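# Upright a gift box lying on its side and open its lid

## Task

A closed gift box is lying on one of its sides on the table. Turn it so it rests on its bottom, then open it so the lid ends up roughly vertical or tipped back past vertical. Concealed magnets keep the lid's flap closed, so it must be pulled free. The box must stay upright and open after the robot lets go, and it must not leave the table.

## Robot and tools

Robot: two arms, left_arm and right_arm, each ending in a two-finger gripper. In the scene frame the origin sits at table-top height midway between the nominal bases, +x points out over the table, +z up, and left_arm is on the +y side (arm names do not match image left/right). Calibrated bases: left_arm at (-0.033, +0.365, 0) m, right_arm at (-0.046, -0.340, 0) m, each turned very slightly about z. A camera stand is fixed behind the arms.

Frames: every hand pose, velocity and Hand target an arm reports is in that arm's own base frame. Fixed cameras and the table use the scene frame. Motion offsets are taken along the axes of each arm's current Hand target. The gripper's fingers point along its +z and close along its y; end_effector_position is the point between the pads, about 1 cm short of the tips. Reported positions can be a few cm off, more at long reach, and an arm may rest a few cm from its command because of friction and weight.

Row layout (shared by execute_actions and move): one flat list of 14 numbers, each in [-1, 1], always for both arms: dx, dy, dz, rx, ry, rz, opening for left_arm, then the same seven for right_arm. The first six per arm are an offset, not a pose: a displacement from that arm's Hand target as it stood when the action or call began, along that target's axes. Scale: 1.0 equals 0.6 m for dx, dy, dz and 180 degrees for the rotation vector rx, ry, rz. Because each call restarts from the current Hand target, repeating an offset moves the arm again. Six zeros re-request the existing Hand target (useful to close a gap where the gripper settled short, or to ease off a push by commanding back past the gripper). Opening is absolute: +1 fully open (0.094 m), -1 closed; writing 0 is a real command, so resend the current value to leave a gripper alone. Each control step clips commanded orientation to within 40 degrees of the measured one.

execute_actions: argument actions, a list of actions; each action is up to 15 rows, one per 1/30 s step, all counted from the same start pose; a short action repeats its last row to fill 15 steps. Optional cameras: names from cam_high, cam_low, cam_left_wrist, cam_right_wrist, or ["all"]. An empty actions list returns a full status with images and the scene number.

move: target is one 14-number row or a list of up to 15 rows; every row in a list is an offset from the same starting Hand targets, not from the previous row. Paths are straight, both arms finish together, last 0.5 s minimum and are cut off at 10 s. speed: m/s, 0.002 to 4.3, default 0.25 (rotation up to twice that in rad/s), one value or one per target. blend: corner rounding in m for lists, 0 means stop at each point. opening_speed: rate of the opening change per second on the -1..+1 scale, at least 0.2; use it to close gently. grip_force: per-pad limit in newtons, 10 to 50, per arm or shared; it persists; low values close slowly. blocking=false returns after about 0.5 s while motion continues. Moves ignore obstacles and the other arm; faster moves lag, stray and hit harder, especially with a nearly straight arm. Avoid paths passing near an arm's own base.

wait: seconds 0 to 10, holds last commands (a running move continues). stop: brakes a running move. zoom_image: camera plus region [x0, y0, x1, y1] in pixels, at most 504 by 504, only on the latest images. finished_scene: scene number (1 or 2); irreversible, call only when the box is upright and open and stays so unaided.

Results: per arm end_effector_position and end_effector_quat_wxyz (base frame), Hand target (next offsets count from it), Joint positions (last value is finger opening in m), Joint torques, Joint velocities (possibly marked within noise), grip_measured (same scale as opening; reads slightly wide when empty and narrower than a squeezed part), grip_effort_nm (motor effort, negative closing; not pad force), Tool commands, motor temperatures. execute_actions results also list some intermediate positions. move adds a move: line with its ending (done, off_target, moving, held, fault) and limits (paced = pose clipped, held = steps withheld). done means within 10 mm and 2 degrees; neither done nor off_target tells you about contact.

Cameras: cam_high and cam_low are fixed (672x504, pinhole with radial distortion); cam_left_wrist and cam_right_wrist are fisheye and ride on the hands. Calibrations are approximate; fixed cameras are most reliable near image centre.

Avoid: any collision or squeeze between the two arms or grippers, including closing a gripper on the other arm's fingers; striking the table or stand hard; dropping the box, releasing it while it moves, slamming the lid, or letting anything leave the table. Joint ranges: waist ±2.880, shoulder 0 to 3.142, elbow 0 to 3.019, wrist pitch -1.693 to 1.571, wrist yaw ±1.571, wrist roll ±2.094 rad. Pushing toward unreachable poses, holding loads or stretched arms heats motors; MOTOR HOT appears near 85 °C and at 100 °C the arm drops for 30 to 60 s or more. Quick, smooth, low-effort motion is preferred; thinking time lets the scene run.

Each tool is called after "Call:" in YAML: its name, and indented under it one key for each argument.

## Session

Call:
execute_actions:
  actions: []

Scene clock: 0.00 s.
left_arm: end_effector_position=(+0.6971, -0.6640, +0.3410) grip_measured=+1.000 grip_effort_nm=n/a end_effector_quat_wxyz=(+0.733, +0.479, +0.483, -0.007) | right_arm: end_effector_position=(+0.2769, +0.0115, +0.2604) grip_measured=+1.000 grip_effort_nm=n/a end_effector_quat_wxyz=(+0.142, +0.113, +0.982, +0.058)
Joint positions: left_arm=[-0.754 2.343 2.259 0.16 0.036 0.769 0.094] | right_arm=[-0.01 0.854 0.949 -1.369 -0.085 0.231 0.094]
Joint velocities: within noise
Joint torques (N m): no reading
Motor temperatures (°C): left_arm=[31 28 30 26 27 25 25] | right_arm=[30 25 29 28 26 25 27]
Heat: left arm: hottest waist 31 °C; right arm: hottest waist 30 °C.
Hand target: left_arm +0.6964, -0.6634, +0.3663; +0.747, +0.468, +0.471, -0.006 | right_arm +0.2822, +0.0114, +0.2714; +0.155, +0.112, +0.980, +0.059
Tool commands: left_gripper/opening=+1.0 right_gripper/opening=+1.0

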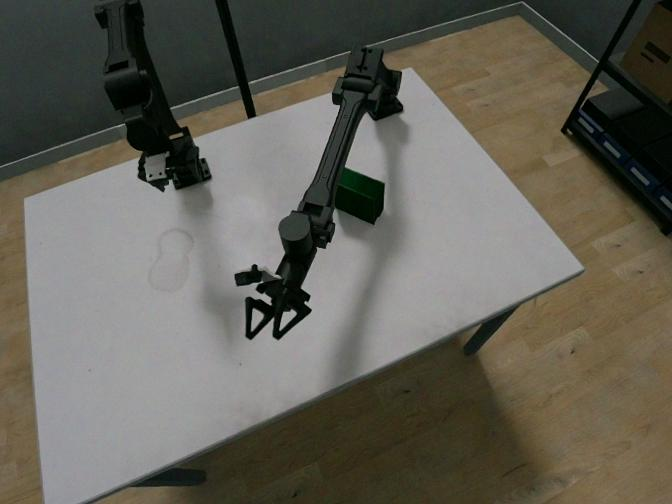

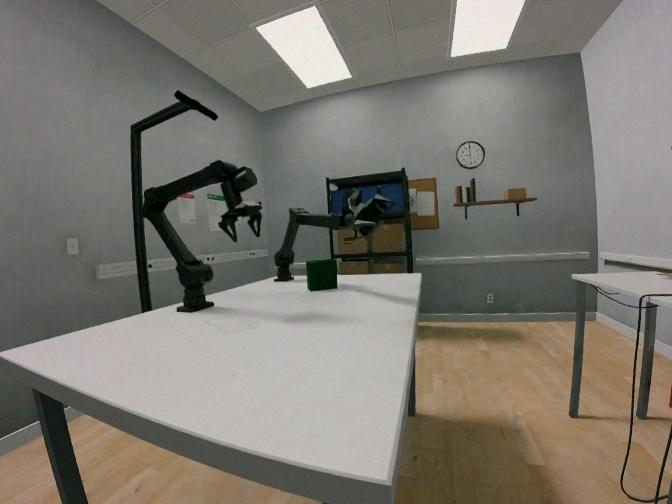

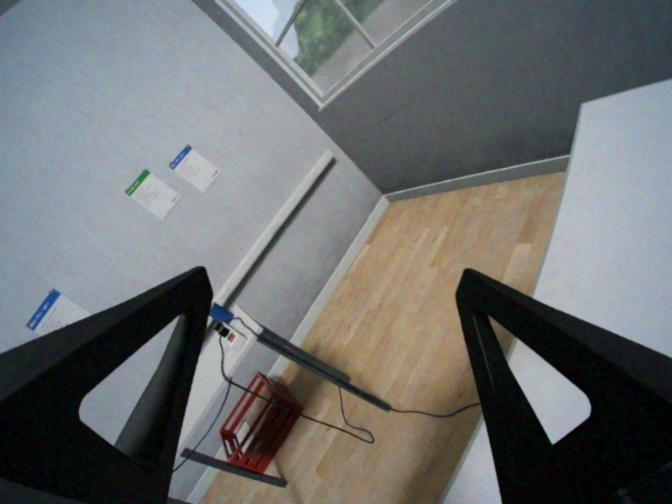

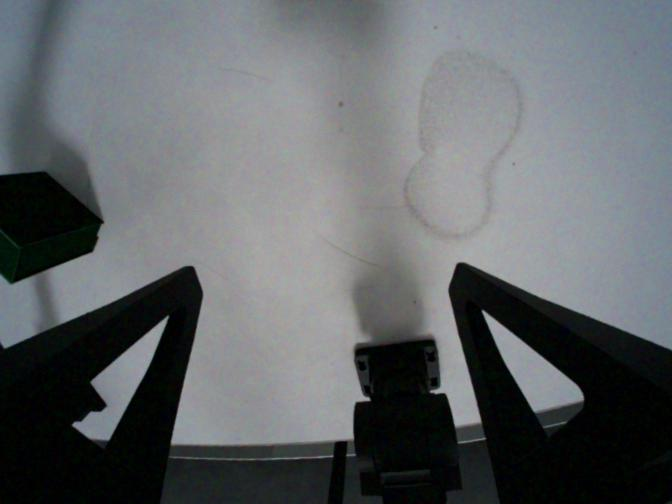

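Call:
zoom_image:
  camera: "cam_high"
  region: [300, 140, 420, 230]

Call:
zoom_image:
  camera: "cam_right_wrist"
  region: [0, 130, 200, 330]

Call:
zoom_image:
  camera: "cam_low"
  region: [280, 240, 370, 307]

Scaled by 4.200 from the camera's 672x504 image, which has a finer 960x720 frame.

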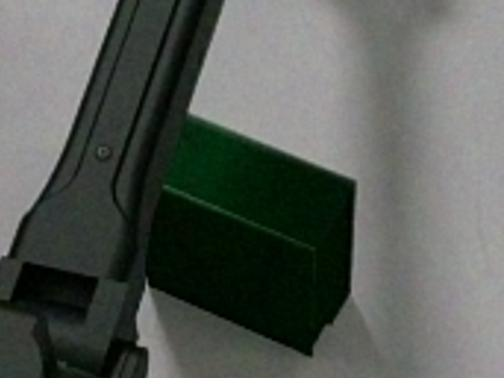

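Scaled by 2.520 from the camera's 672x504 image, which has a finer 960x720 frame.

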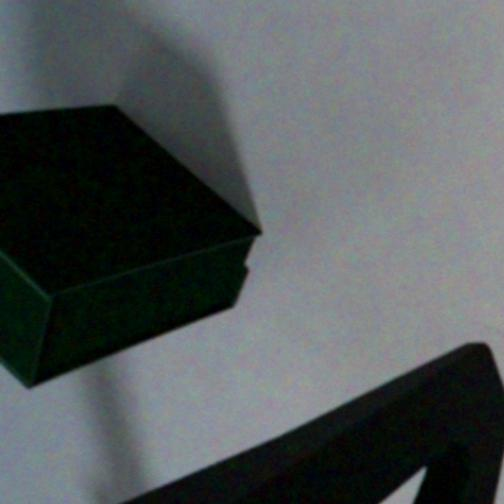

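Scaled by 5.600 from the camera's 672x504 image, which has a finer 960x720 frame.

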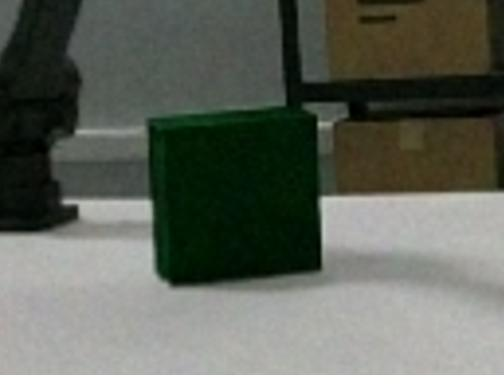

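Call:
move:
  target: [0.123,0.321,-1,-0.005,0.583,-0.365,1,0,0,0,0,0,0,1]
  speed: 0.7
  cameras: ["all"]

Scene clock: 18.30 s.
left_arm: end_effector_position=(+0.4050, -0.1037, +0.3787) grip_measured=+1.000 grip_effort_nm=0.01 end_effector_quat_wxyz=(+0.086, +0.003, +0.996, -0.021) | right_arm: end_effector_position=(+0.2769, +0.0115, +0.2604) grip_measured=+1.000 grip_effort_nm=0.01 end_effector_quat_wxyz=(+0.142, +0.113, +0.982, +0.058)
Joint positions: left_arm=[-0.25 1.357 1.643 -1.679 -0.002 -0.244 0.094] | right_arm=[-0.01 0.854 0.949 -1.369 -0.085 0.231 0.094]
Joint torques (N m): left_arm=[2.14 -10.52 10.25 0.38 0.13 0] | right_arm=[1.03 -2.67 12.82 1.02 -0.03 0.1]
Motor temperatures (°C): left_arm=[31 30 34 26 26 25 25] | right_arm=[30 25 36 28 26 25 27]
Heat: left arm: hottest elbow 34 °C; right arm: hottest elbow 36 °C.
Hand target: left_arm +0.4051, -0.0999, +0.3771; +0.000, +0.000, +1.000, +0.000 | right_arm +0.2822, +0.0114, +0.2714; +0.155, +0.112, +0.980, +0.059
Off the commanded pose: left_arm 0.004 m, 10 deg | right_arm 0.012 m, 1 deg.
joint sent to its limit (left arm) — joint 4 (wrist pitch), lower limit. The joint targets are off in orientation, not in position.
move: off_target (left_arm, right_arm)
camera_calibration:
cam_left_wrist: T_world_to_cam=[[0.003321, -0.998712, 0.05062, -0.122465], [-0.906391, 0.0183772, 0.422039, 0.224997], [-0.422426, -0.0472832, -0.905163, 0.600301], [0, 0, 0, 1]] pos_world=[0.457925, -0.0980581, 0.454612]

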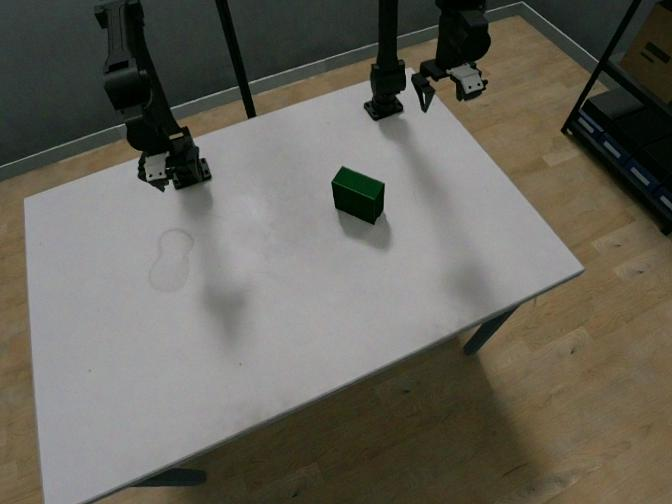

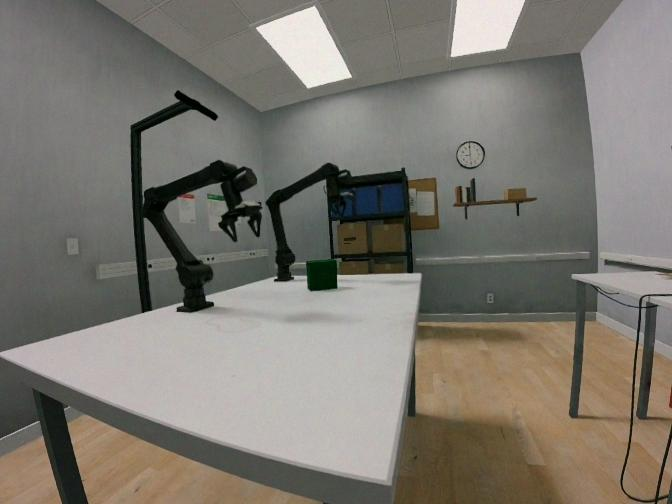

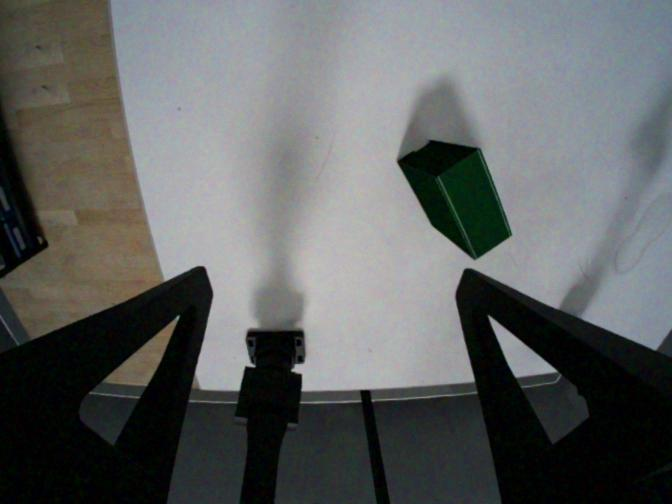

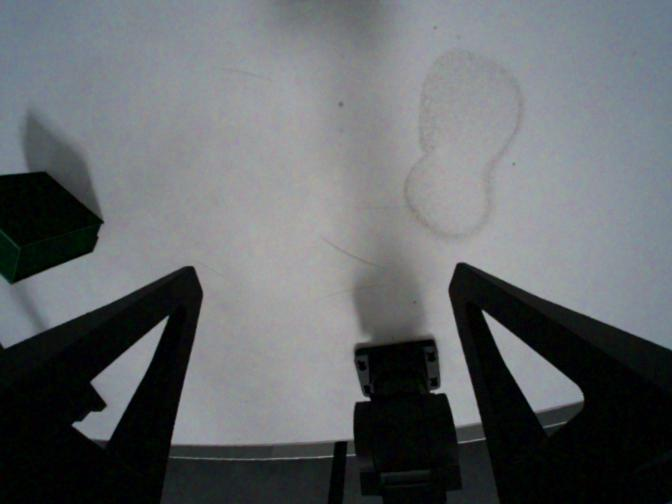

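Call:
zoom_image:
  camera: "cam_left_wrist"
  region: [380, 120, 530, 270]

Call:
zoom_image:
  camera: "cam_high"
  region: [310, 150, 410, 240]

Scaled by 3.360 from the camera's 672x504 image, which has a finer 960x720 frame.

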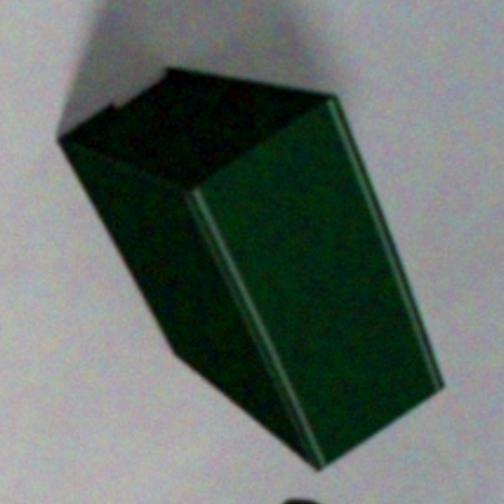

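Scaled by 5.040 from the camera's 672x504 image, which has a finer 960x720 frame.

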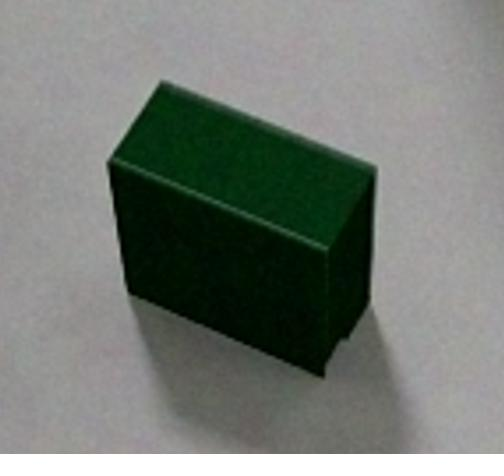

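Call:
move:
  target: [0,0,0,0,0,0,1,0.150,0.570,0.203,-0.1087,-0.1234,-0.268,1]
  speed: 0.4
  cameras: ["all"]

Call:
zoom_image:
  camera: "cam_right_wrist"
  region: [180, 80, 500, 400]

Call:
zoom_image:
  camera: "cam_high"
  region: [280, 120, 420, 250]

Scene clock: 90.10 s.
left_arm: end_effector_position=(+0.4050, -0.1037, +0.3787) grip_measured=+1.000 grip_effort_nm=0.01 end_effector_quat_wxyz=(+0.086, +0.003, +0.996, -0.021) | right_arm: end_effector_position=(+0.2994, +0.3591, +0.1700) grip_measured=+1.000 grip_effort_nm=0.00 end_effector_quat_wxyz=(+0.348, -0.307, +0.877, +0.122)
Joint positions: left_arm=[-0.25 1.357 1.643 -1.679 -0.002 -0.244 0.094] | right_arm=[0.945 1.216 0.79 -0.408 0.184 0.201 0.094]
Joint torques (N m): left_arm=[2.02 -10.7 10.21 0.36 0.13 0] | right_arm=[1.79 -5.77 13.42 2.4 0.17 0.01]
Motor temperatures (°C): left_arm=[31 30 38 25 26 25 25] | right_arm=[30 25 46 28 26 25 27]
Heat: left arm: hottest elbow 38 °C; right arm: hottest elbow 46 °C.
Hand target: left_arm +0.4051, -0.0999, +0.3771; +0.000, +0.000, +1.000, +0.000 | right_arm +0.3059, +0.3739, +0.1818; +0.361, -0.312, +0.869, +0.130
Off the commanded pose: left_arm 0.004 m, 10 deg | right_arm 0.020 m, 2 deg.
joint sent to its limit (left arm) — joint 4 (wrist pitch), lower limit. The joint targets are off in orientation, not in position.
move: off_target (left_arm, right_arm)
camera_calibration:
cam_left_wrist: T_world_to_cam=[[0.003321, -0.998712, 0.05062, -0.122465], [-0.906391, 0.0183772, 0.422039, 0.224997], [-0.422426, -0.0472832, -0.905163, 0.600301], [0, 0, 0, 1]] pos_world=[0.457925, -0.0980581, 0.454612]
cam_right_wrist: T_world_to_cam=[[0.623345, -0.779977, 0.0554664, 0.0777139], [-0.772992, -0.625359, -0.106812, 0.485935], [0.117997, 0.0237057, -0.992731, 0.217617], [0, 0, 0, 1]] pos_world=[0.301503, 0.35934, 0.263628]

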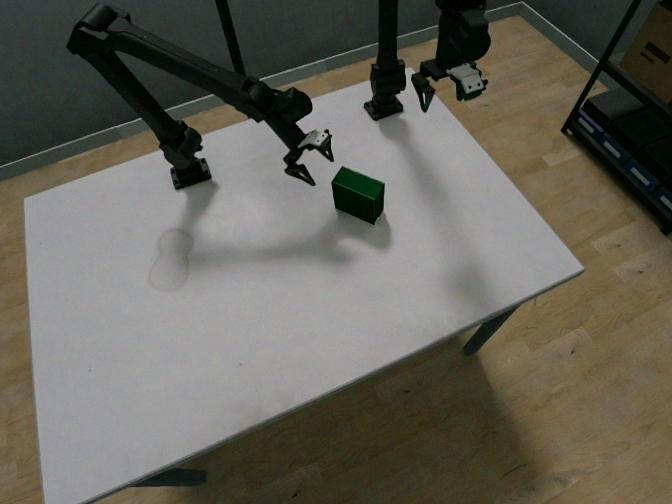

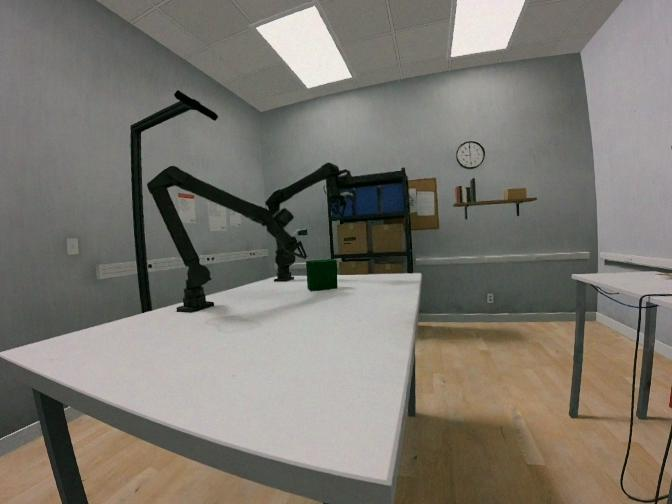

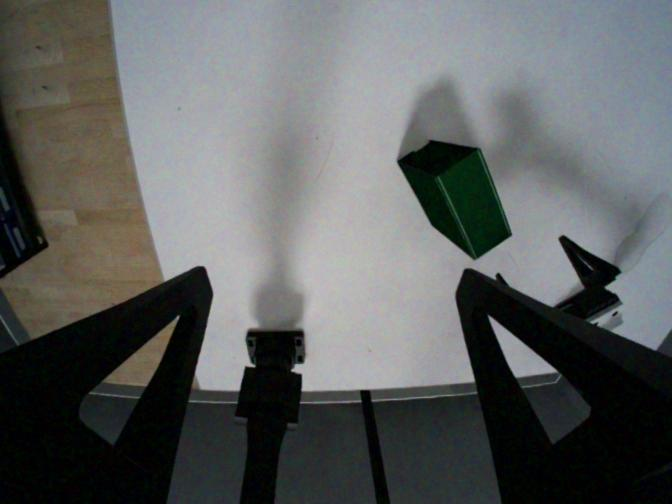

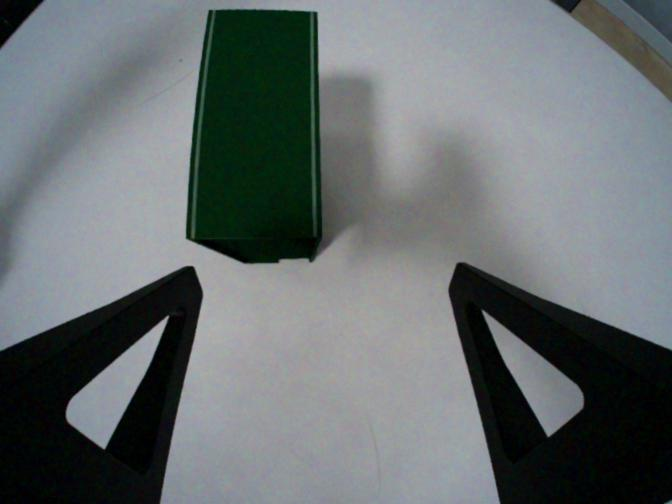

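Scaled by 1.575 from the camera's 672x504 image, which has a finer 960x720 frame.

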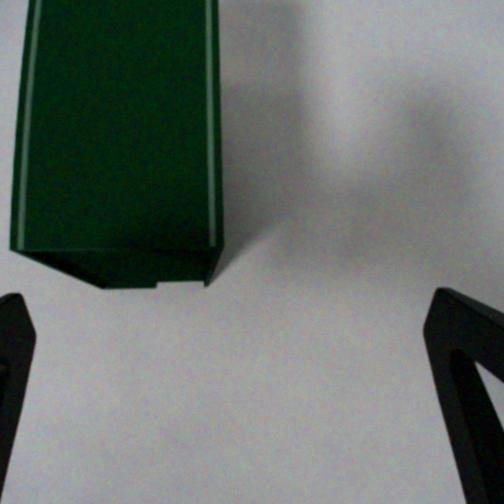

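Scaled by 3.600 from the camera's 672x504 image, which has a finer 960x720 frame.

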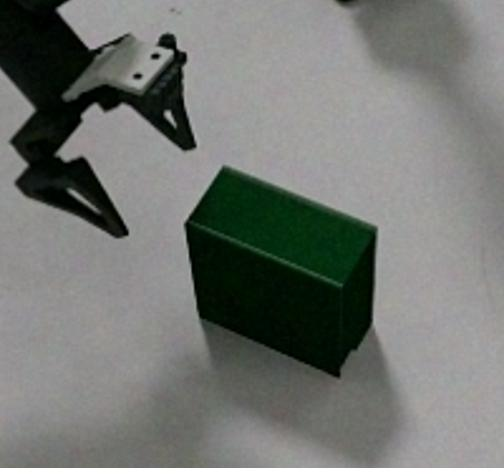

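Call:
move:
  target:
    - [0,0,0,0,0,0,1,0,0.052,0,0,0,0,1]
    - [0,0,0,0,0,0,1,0.0355,0.052,0.134,0,0,0,1]
  speed: 0.15
  cameras: ["cam_high","cam_low","cam_right_wrist","cam_left_wrist"]

Scene clock: 109.37 s.
left_arm: end_effector_position=(+0.4050, -0.1037, +0.3787) grip_measured=+1.000 grip_effort_nm=0.01 end_effector_quat_wxyz=(+0.086, +0.003, +0.996, -0.021) | right_arm: end_effector_position=(+0.3018, +0.4087, +0.0957) grip_measured=+1.000 grip_effort_nm=0.01 end_effector_quat_wxyz=(+0.344, -0.317, +0.876, +0.120)
Joint positions: left_arm=[-0.25 1.357 1.643 -1.679 -0.002 -0.244 0.094] | right_arm=[1.011 1.454 0.79 -0.188 0.221 0.234 0.094]
Joint torques (N m): left_arm=[2.14 -10.7 10.22 0.38 0.14 0] | right_arm=[0.32 -7.77 13.37 2.43 0.06 -0.03]
Heat: left arm: hottest elbow 38 °C; right arm: hottest elbow 44 °C.
Hand target: left_arm +0.4051, -0.0999, +0.3771; +0.000, +0.000, +1.000, +0.000 | right_arm +0.3186, +0.4245, +0.1100; +0.361, -0.312, +0.869, +0.130
Off the commanded pose: left_arm 0.004 m, 10 deg | right_arm 0.027 m, 2 deg.
joint sent to its limit (left arm) — joint 4 (wrist pitch), lower limit. The joint targets are off in orientation, not in position.
move: off_target (left_arm, right_arm)
camera_calibration:
cam_left_wrist: T_world_to_cam=[[0.003321, -0.998712, 0.05062, -0.122465], [-0.906391, 0.0183772, 0.422039, 0.224997], [-0.422426, -0.0472832, -0.905163, 0.600301], [0, 0, 0, 1]] pos_world=[0.457925, -0.0980581, 0.454612]
cam_right_wrist: T_world_to_cam=[[0.636774, -0.768392, 0.0639664, 0.109426], [-0.762282, -0.639839, -0.0976351, 0.51265], [0.11595, 0.0134111, -0.993164, 0.147393], [0, 0, 0, 1]] pos_world=[0.304014, 0.410119, 0.189438]

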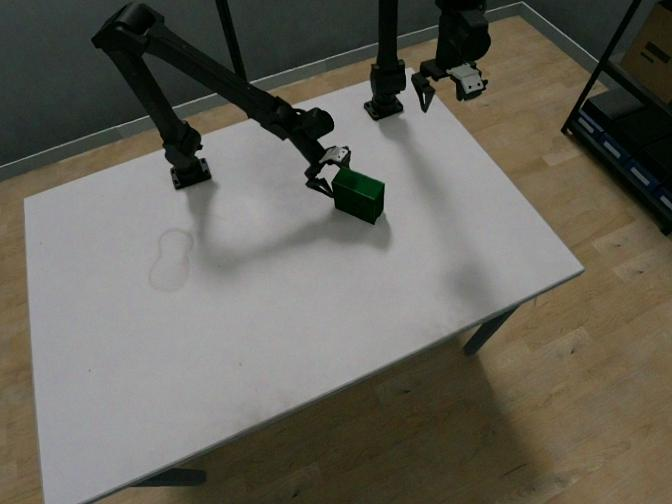

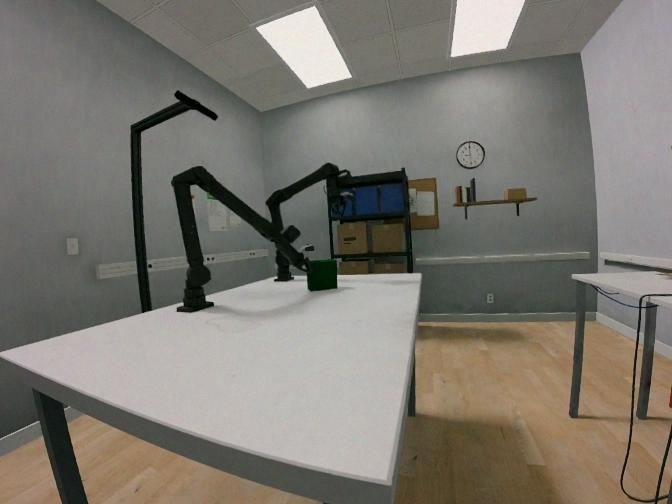

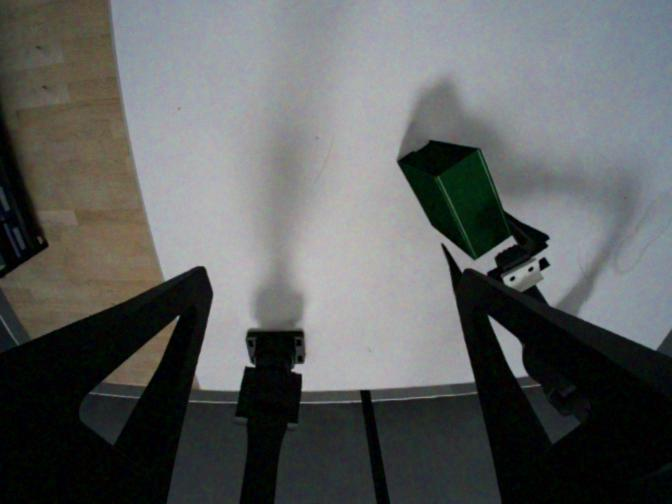

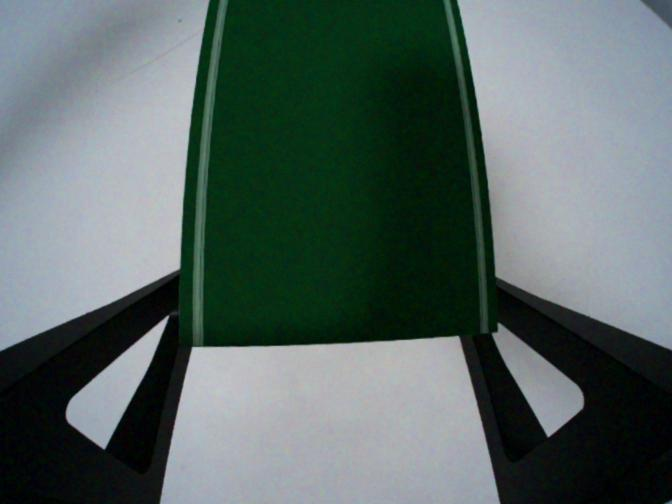

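Call:
move:
  target: [0,0,0,0,0,0,1,0,0,0,0,0,0,0.12]
  opening_speed: 0.4
  grip_force: 25
  cameras: ["cam_right_wrist"]

Scene clock: 114.50 s.
left_arm: end_effector_position=(+0.4050, -0.1037, +0.3787) grip_measured=+1.000 grip_effort_nm=0.01 end_effector_quat_wxyz=(+0.086, +0.003, +0.996, -0.021) | right_arm: end_effector_position=(+0.3018, +0.4090, +0.0959) grip_measured=+0.352 grip_effort_nm=-0.54 end_effector_quat_wxyz=(+0.344, -0.317, +0.876, +0.121)
Joint positions: left_arm=[-0.25 1.357 1.643 -1.679 -0.002 -0.244 0.094] | right_arm=[1.011 1.454 0.79 -0.187 0.22 0.234 0.064]
Joint torques (N m): left_arm=[2.08 -10.64 10.21 0.36 0.13 0] | right_arm=[0.32 -7.71 13.3 2.35 0.1 -0.01]
Heat: left arm: hottest elbow 38 °C; right arm: hottest elbow 44 °C.
Hand target: left_arm +0.4051, -0.0999, +0.3771; +0.000, +0.000, +1.000, +0.000 | right_arm +0.3185, +0.4245, +0.1100; +0.361, -0.311, +0.870, +0.130
Off the commanded pose: left_arm 0.004 m, 10 deg | right_arm 0.027 m, 2 deg.
joint sent to its limit (left arm) — joint 4 (wrist pitch), lower limit. The joint targets are off in orientation, not in position.
grip_force (N): 25, 25
move: off_target (left_arm, right_arm)
camera_calibration:
cam_right_wrist: T_world_to_cam=[[0.637173, -0.768135, 0.063082, 0.109441], [-0.761933, -0.640119, -0.098517, 0.512904], [0.116054, 0.0147081, -0.993134, 0.14692], [0, 0, 0, 1]] pos_world=[0.304015, 0.410223, 0.189537]
Images, in order (width x height): cam_right_wrist 672x504.

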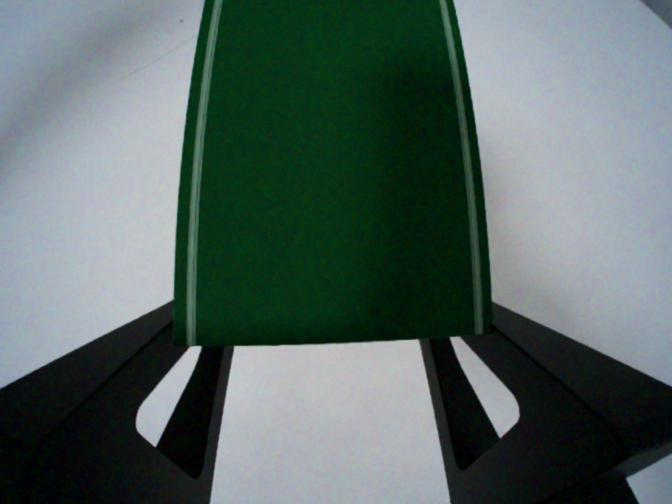

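Call:
move:
  target:
    - [0,0,0,0,0,0,1,-0.083,-0.05,-0.083,0,0,0,0.12]
    - [0,0,0,0,0,0,1,-0.083,-0.185,-0.083,-0.2755,0,0.275,0.12]
    - [0,0,0,0,0,0,1,0.012,-0.185,0.012,-0.2755,0,0.275,0.12]
  speed: 0.25
  blend: [0.03,0.03,0]
  cameras: ["all"]

Call:
zoom_image:
  camera: "cam_low"
  region: [250, 220, 400, 320]

Call:
zoom_image:
  camera: "cam_left_wrist"
  region: [380, 80, 600, 300]

Scene clock: 131.70 s.
left_arm: end_effector_position=(+0.4050, -0.1037, +0.3787) grip_measured=+1.000 grip_effort_nm=0.01 end_effector_quat_wxyz=(+0.086, +0.003, +0.996, -0.021) | right_arm: end_effector_position=(+0.3846, +0.3417, +0.1005) grip_measured=+0.351 grip_effort_nm=-0.56 end_effector_quat_wxyz=(+0.112, -0.052, +0.789, +0.602)
Joint positions: left_arm=[-0.25 1.357 1.643 -1.679 -0.002 -0.244 0.094] | right_arm=[0.447 1.687 0.681 0.558 -0.958 0.948 0.063]
Joint torques (N m): left_arm=[2.14 -10.75 10.21 0.35 0.14 0] | right_arm=[0.32 -9.23 7.13 3.02 -0.43 0.1]
Heat: left arm: hottest elbow 38 °C; right arm: hottest elbow 44 °C.
Hand target: left_arm +0.4051, -0.0999, +0.3771; +0.000, +0.000, +1.000, +0.000 | right_arm +0.3890, +0.3388, +0.0996; +0.116, -0.049, +0.786, +0.606
Off the commanded pose: left_arm 0.004 m, 10 deg | right_arm 0.005 m, 1 deg.
joint sent to its limit (left arm) — joint 4 (wrist pitch), lower limit. The joint targets are off in orientation, not in position.
grip_force (N): 25, 25
move: off_target (left_arm)
camera_calibration:
cam_left_wrist: T_world_to_cam=[[0.003321, -0.998712, 0.05062, -0.122465], [-0.906391, 0.0183772, 0.422039, 0.224997], [-0.422426, -0.0472832, -0.905163, 0.600301], [0, 0, 0, 1]] pos_world=[0.457925, -0.0980581, 0.454612]
cam_right_wrist: T_world_to_cam=[[0.24894, -0.309385, -0.917774, 0.095882], [-0.840172, -0.540389, -0.0457241, 0.524091], [-0.481808, 0.782471, -0.394462, 0.0503436], [0, 0, 0, 1]] pos_world=[0.440714, 0.273485, 0.13182]

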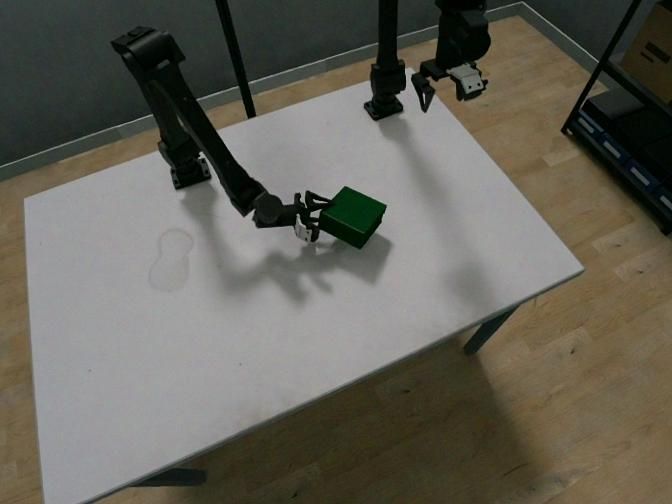

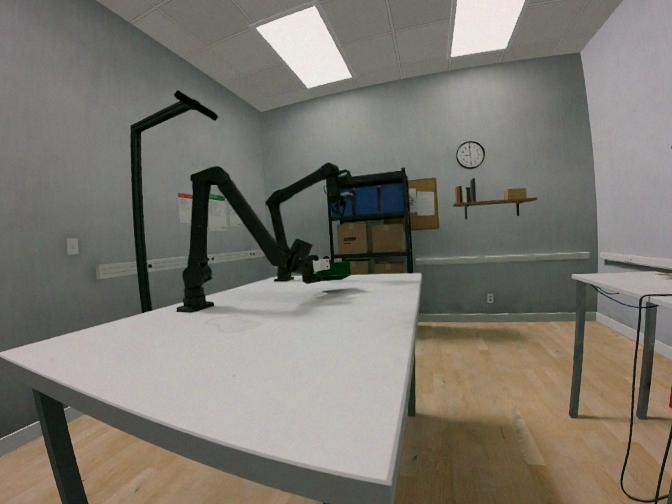

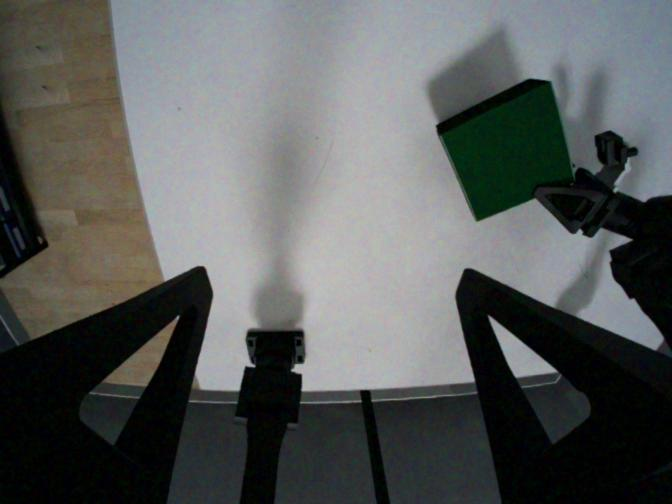

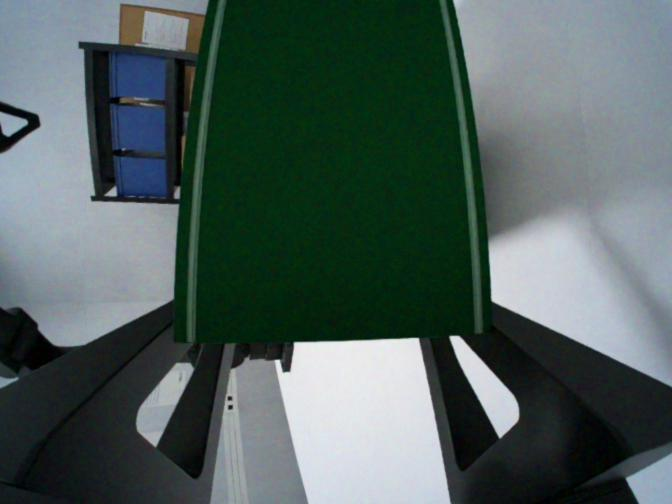

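Scaled by 3.360 from the camera's 672x504 image, which has a finer 960x720 frame.

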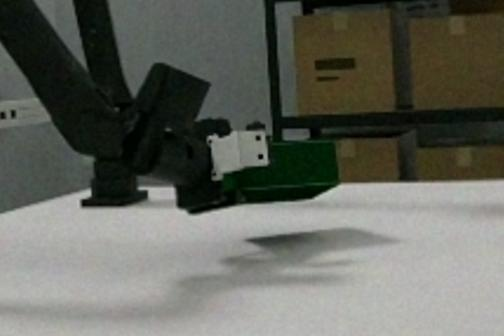

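Scaled by 2.291 from the camera's 672x504 image, which has a finer 960x720 frame.

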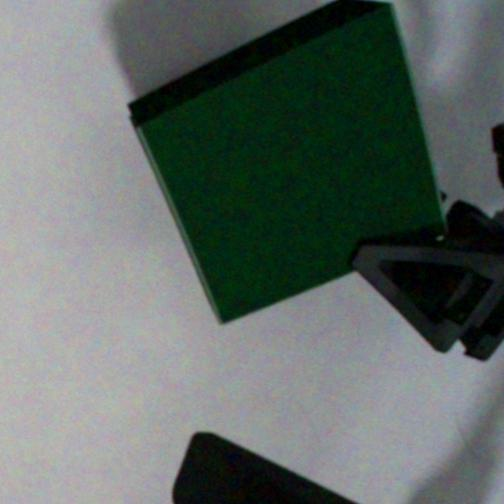

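Call:
move:
  target: [0,0,0,0,0,0,1,0.0129,-0.0502,0.0128,0,0,0,0.12]
  speed: 0.08
  cameras: ["all"]

Call:
zoom_image:
  camera: "cam_low"
  region: [270, 230, 390, 310]

Scene clock: 138.13 s.
left_arm: end_effector_position=(+0.4050, -0.1037, +0.3787) grip_measured=+1.000 grip_effort_nm=0.01 end_effector_quat_wxyz=(+0.086, +0.003, +0.996, -0.021) | right_arm: end_effector_position=(+0.3871, +0.3429, +0.0724) grip_measured=+0.351 grip_effort_nm=-0.56 end_effector_quat_wxyz=(+0.115, -0.054, +0.787, +0.604)
Joint positions: left_arm=[-0.25 1.357 1.643 -1.679 -0.002 -0.244 0.094] | right_arm=[0.447 1.779 0.678 0.662 -0.958 0.948 0.063]
Joint torques (N m): left_arm=[2.14 -10.7 10.21 0.36 0.13 0] | right_arm=[0.38 -9.64 5.87 2.93 -0.41 0.13]
Heat: left arm: hottest elbow 38 °C; right arm: hottest elbow 43 °C.
Hand target: left_arm +0.4051, -0.0999, +0.3771; +0.000, +0.000, +1.000, +0.000 | right_arm +0.3891, +0.3388, +0.0677; +0.116, -0.049, +0.786, +0.606
Off the commanded pose: left_arm 0.004 m, 10 deg | right_arm 0.007 m, 1 deg.
joint sent to its limit (left arm) — joint 4 (wrist pitch), lower limit. The joint targets are off in orientation, not in position.
grip_force (N): 25, 25
move: off_target (left_arm)
camera_calibration:
cam_left_wrist: T_world_to_cam=[[0.003321, -0.998712, 0.05062, -0.122465], [-0.906391, 0.0183772, 0.422039, 0.224997], [-0.422426, -0.0472832, -0.905163, 0.600301], [0, 0, 0, 1]] pos_world=[0.457925, -0.0980581, 0.454612]
cam_right_wrist: T_world_to_cam=[[0.256085, -0.305551, -0.917093, 0.065752], [-0.839901, -0.539984, -0.0546212, 0.526059], [-0.478526, 0.784255, -0.394915, 0.0376892], [0, 0, 0, 1]] pos_world=[0.443034, 0.274596, 0.103919]

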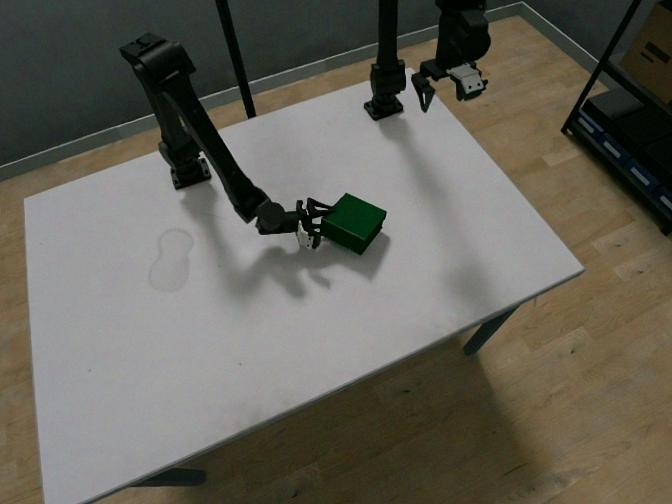

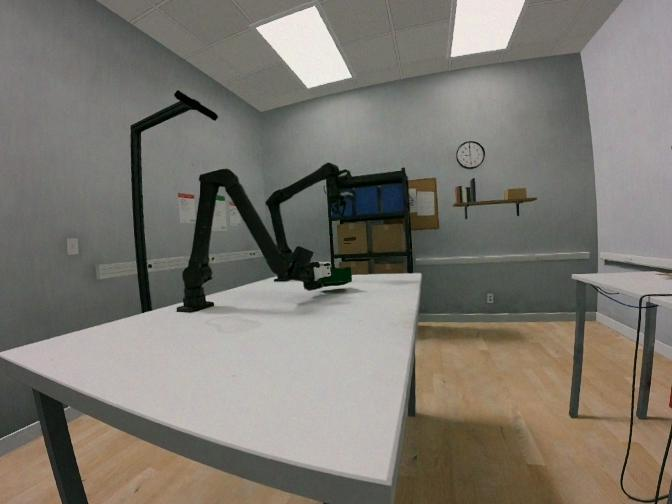

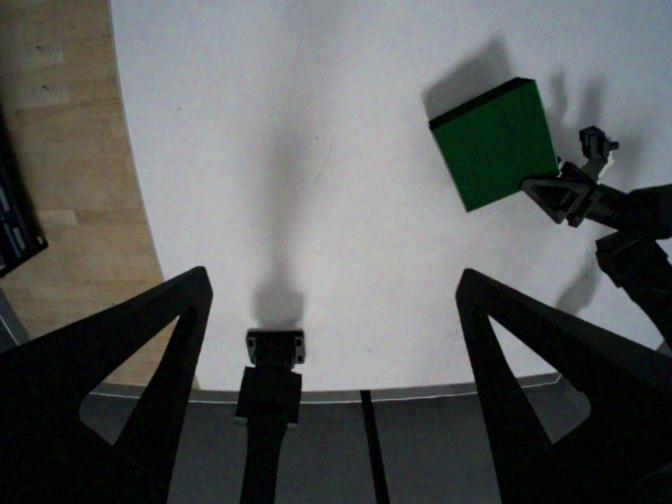

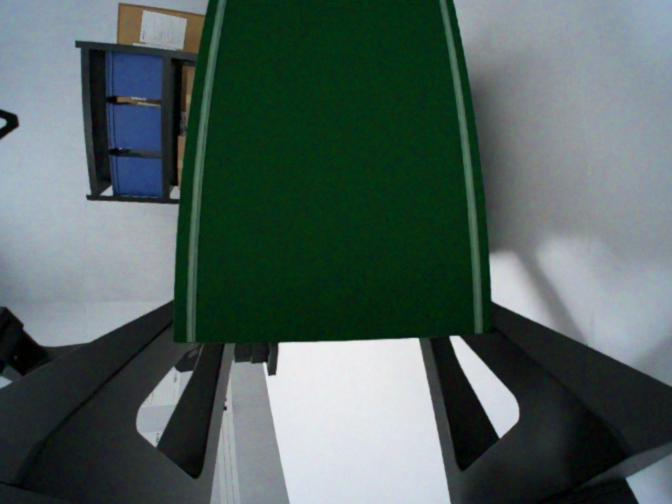

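Scaled by 4.200 from the camera's 672x504 image, which has a finer 960x720 frame.

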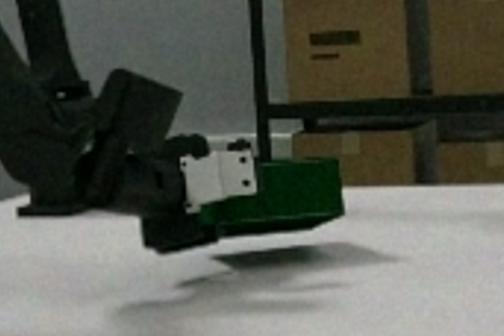

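Call:
move:
  target: [0,0,0,0,0,0,1,0.006,-0.0235,0.006,0,0,0,0.12]
  speed: 0.05
  cameras: ["cam_low","cam_high","cam_left_wrist"]

Call:
zoom_image:
  camera: "cam_low"
  region: [270, 230, 390, 310]

Call:
zoom_image:
  camera: "cam_left_wrist"
  region: [390, 50, 620, 280]

Scene clock: 143.87 s.
left_arm: end_effector_position=(+0.4050, -0.1037, +0.3787) grip_measured=+1.000 grip_effort_nm=0.01 end_effector_quat_wxyz=(+0.086, +0.003, +0.996, -0.021) | right_arm: end_effector_position=(+0.3875, +0.3432, +0.0587) grip_measured=+0.351 grip_effort_nm=-0.56 end_effector_quat_wxyz=(+0.116, -0.055, +0.786, +0.604)
Joint positions: left_arm=[-0.25 1.357 1.643 -1.679 -0.002 -0.244 0.094] | right_arm=[0.447 1.823 0.678 0.709 -0.959 0.948 0.063]
Joint torques (N m): left_arm=[2.08 -10.7 10.22 0.36 0.13 0] | right_arm=[0.44 -9.35 5.46 2.93 -0.39 0.12]
Heat: left arm: hottest elbow 38 °C; right arm: hottest elbow 42 °C.
Hand target: left_arm +0.4051, -0.0999, +0.3771; +0.000, +0.000, +1.000, +0.000 | right_arm +0.3891, +0.3388, +0.0526; +0.116, -0.049, +0.786, +0.606
Off the commanded pose: left_arm 0.004 m, 10 deg | right_arm 0.008 m, 1 deg.
joint sent to its limit (left arm) — joint 4 (wrist pitch), lower limit. The joint targets are off in orientation, not in position.
grip_force (N): 25, 25
move: off_target (left_arm)
camera_calibration:
cam_left_wrist: T_world_to_cam=[[0.003321, -0.998712, 0.05062, -0.122465], [-0.906391, 0.0183772, 0.422039, 0.224997], [-0.422426, -0.0472832, -0.905163, 0.600301], [0, 0, 0, 1]] pos_world=[0.457925, -0.0980581, 0.454612]
Images, in order (width x height): cam_high 672x504, cam_low 672x504, cam_left_wrist 672x504.

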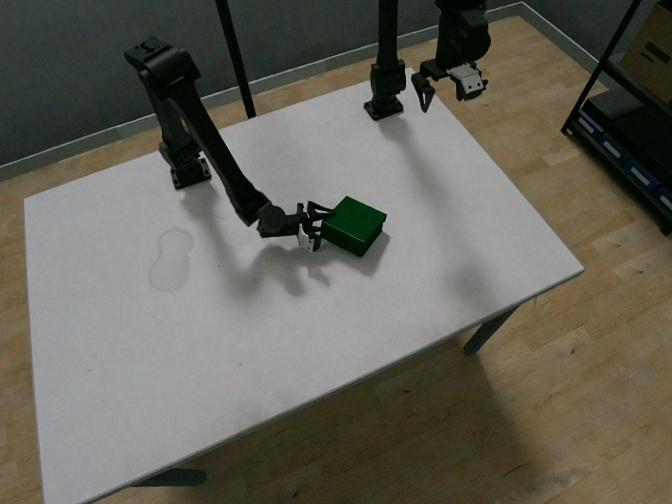

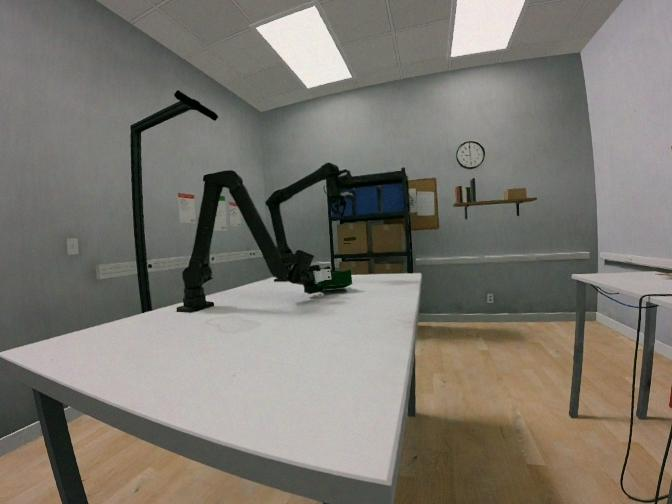

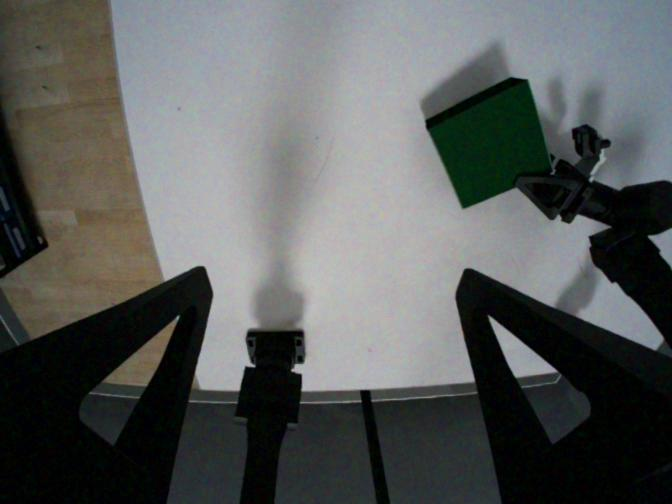

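Scaled by 4.200 from the camera's 672x504 image, which has a finer 960x720 frame.

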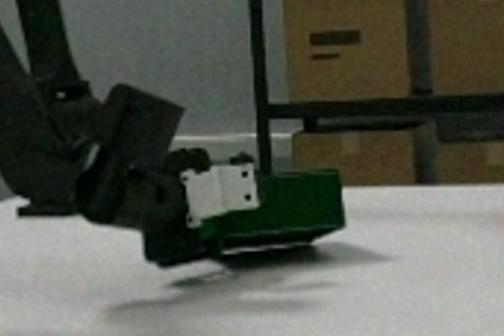

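Scaled by 2.191 from the camera's 672x504 image, which has a finer 960x720 frame.

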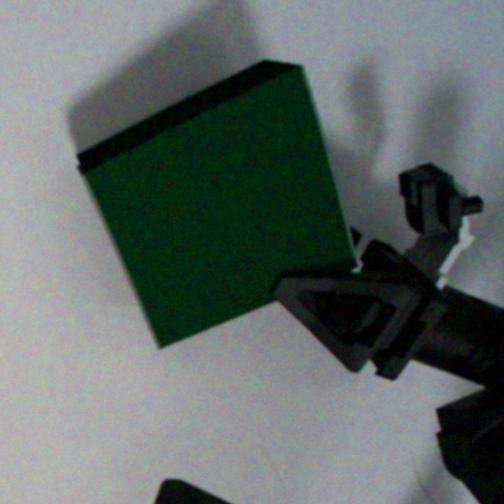

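Call:
move:
  target: [0,0,0,0,0,0,1,0.0044,-0.0172,0.0044,0,0,0,0.12]
  speed: 0.04
  cameras: ["cam_low","cam_left_wrist"]

Call:
zoom_image:
  camera: "cam_low"
  region: [270, 230, 390, 310]

Scene clock: 147.97 s.
left_arm: end_effector_position=(+0.4050, -0.1037, +0.3787) grip_measured=+1.000 grip_effort_nm=0.01 end_effector_quat_wxyz=(+0.086, +0.003, +0.996, -0.021) | right_arm: end_effector_position=(+0.3883, +0.3440, +0.0555) grip_measured=+0.351 grip_effort_nm=-0.56 end_effector_quat_wxyz=(+0.119, -0.057, +0.782, +0.609)
Joint positions: left_arm=[-0.25 1.357 1.643 -1.679 -0.002 -0.244 0.094] | right_arm=[0.447 1.846 0.678 0.754 -0.963 0.958 0.063]
Joint torques (N m): left_arm=[2.08 -10.7 10.21 0.36 0.14 0] | right_arm=[0.5 -8.88 5.3 2.5 -0.2 0]
Heat: left arm: hottest elbow 38 °C; right arm: hottest elbow 42 °C.
Hand target: left_arm +0.4051, -0.0999, +0.3771; +0.000, +0.000, +1.000, +0.000 | right_arm +0.3891, +0.3388, +0.0416; +0.116, -0.049, +0.786, +0.606
Off the commanded pose: left_arm 0.004 m, 10 deg | right_arm 0.015 m, 1 deg.
joint sent to its limit (left arm) — joint 4 (wrist pitch), lower limit. The joint targets are off in orientation, not in position.
grip_force (N): 25, 25
move: off_target (left_arm, right_arm)
camera_calibration:
cam_left_wrist: T_world_to_cam=[[0.003321, -0.998712, 0.05062, -0.122465], [-0.906391, 0.0183772, 0.422039, 0.224997], [-0.422426, -0.0472832, -0.905163, 0.600301], [0, 0, 0, 1]] pos_world=[0.457925, -0.0980581, 0.454612]
Images, in order (width x height): cam_low 672x504, cam_left_wrist 672x504.

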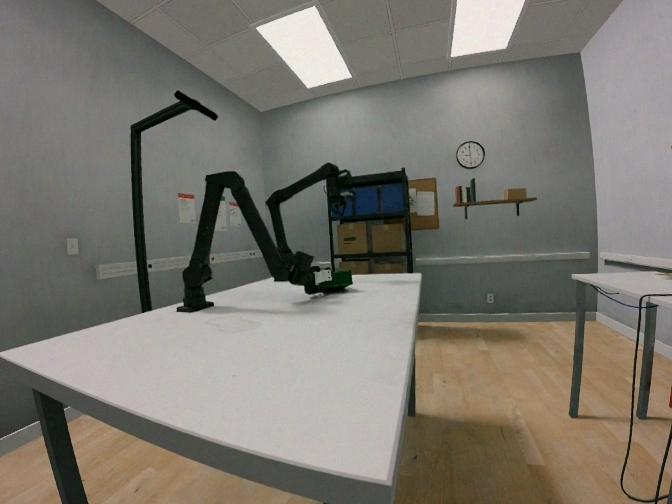

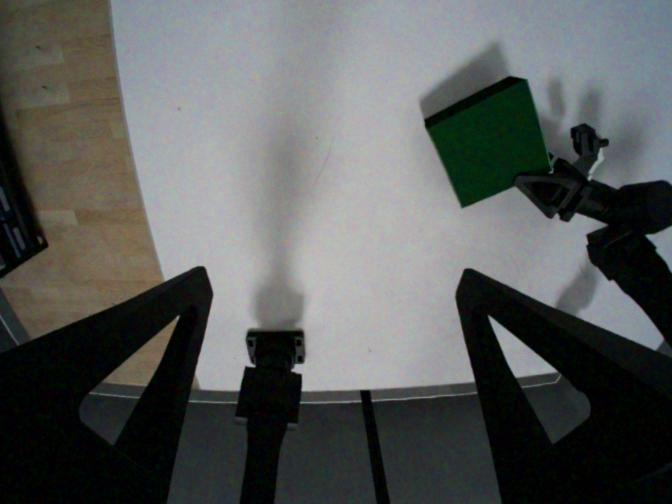

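Scaled by 4.200 from the camera's 672x504 image, which has a finer 960x720 frame.

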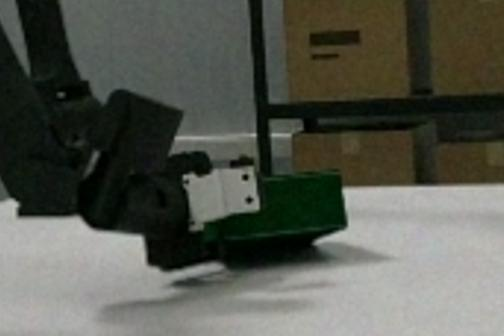

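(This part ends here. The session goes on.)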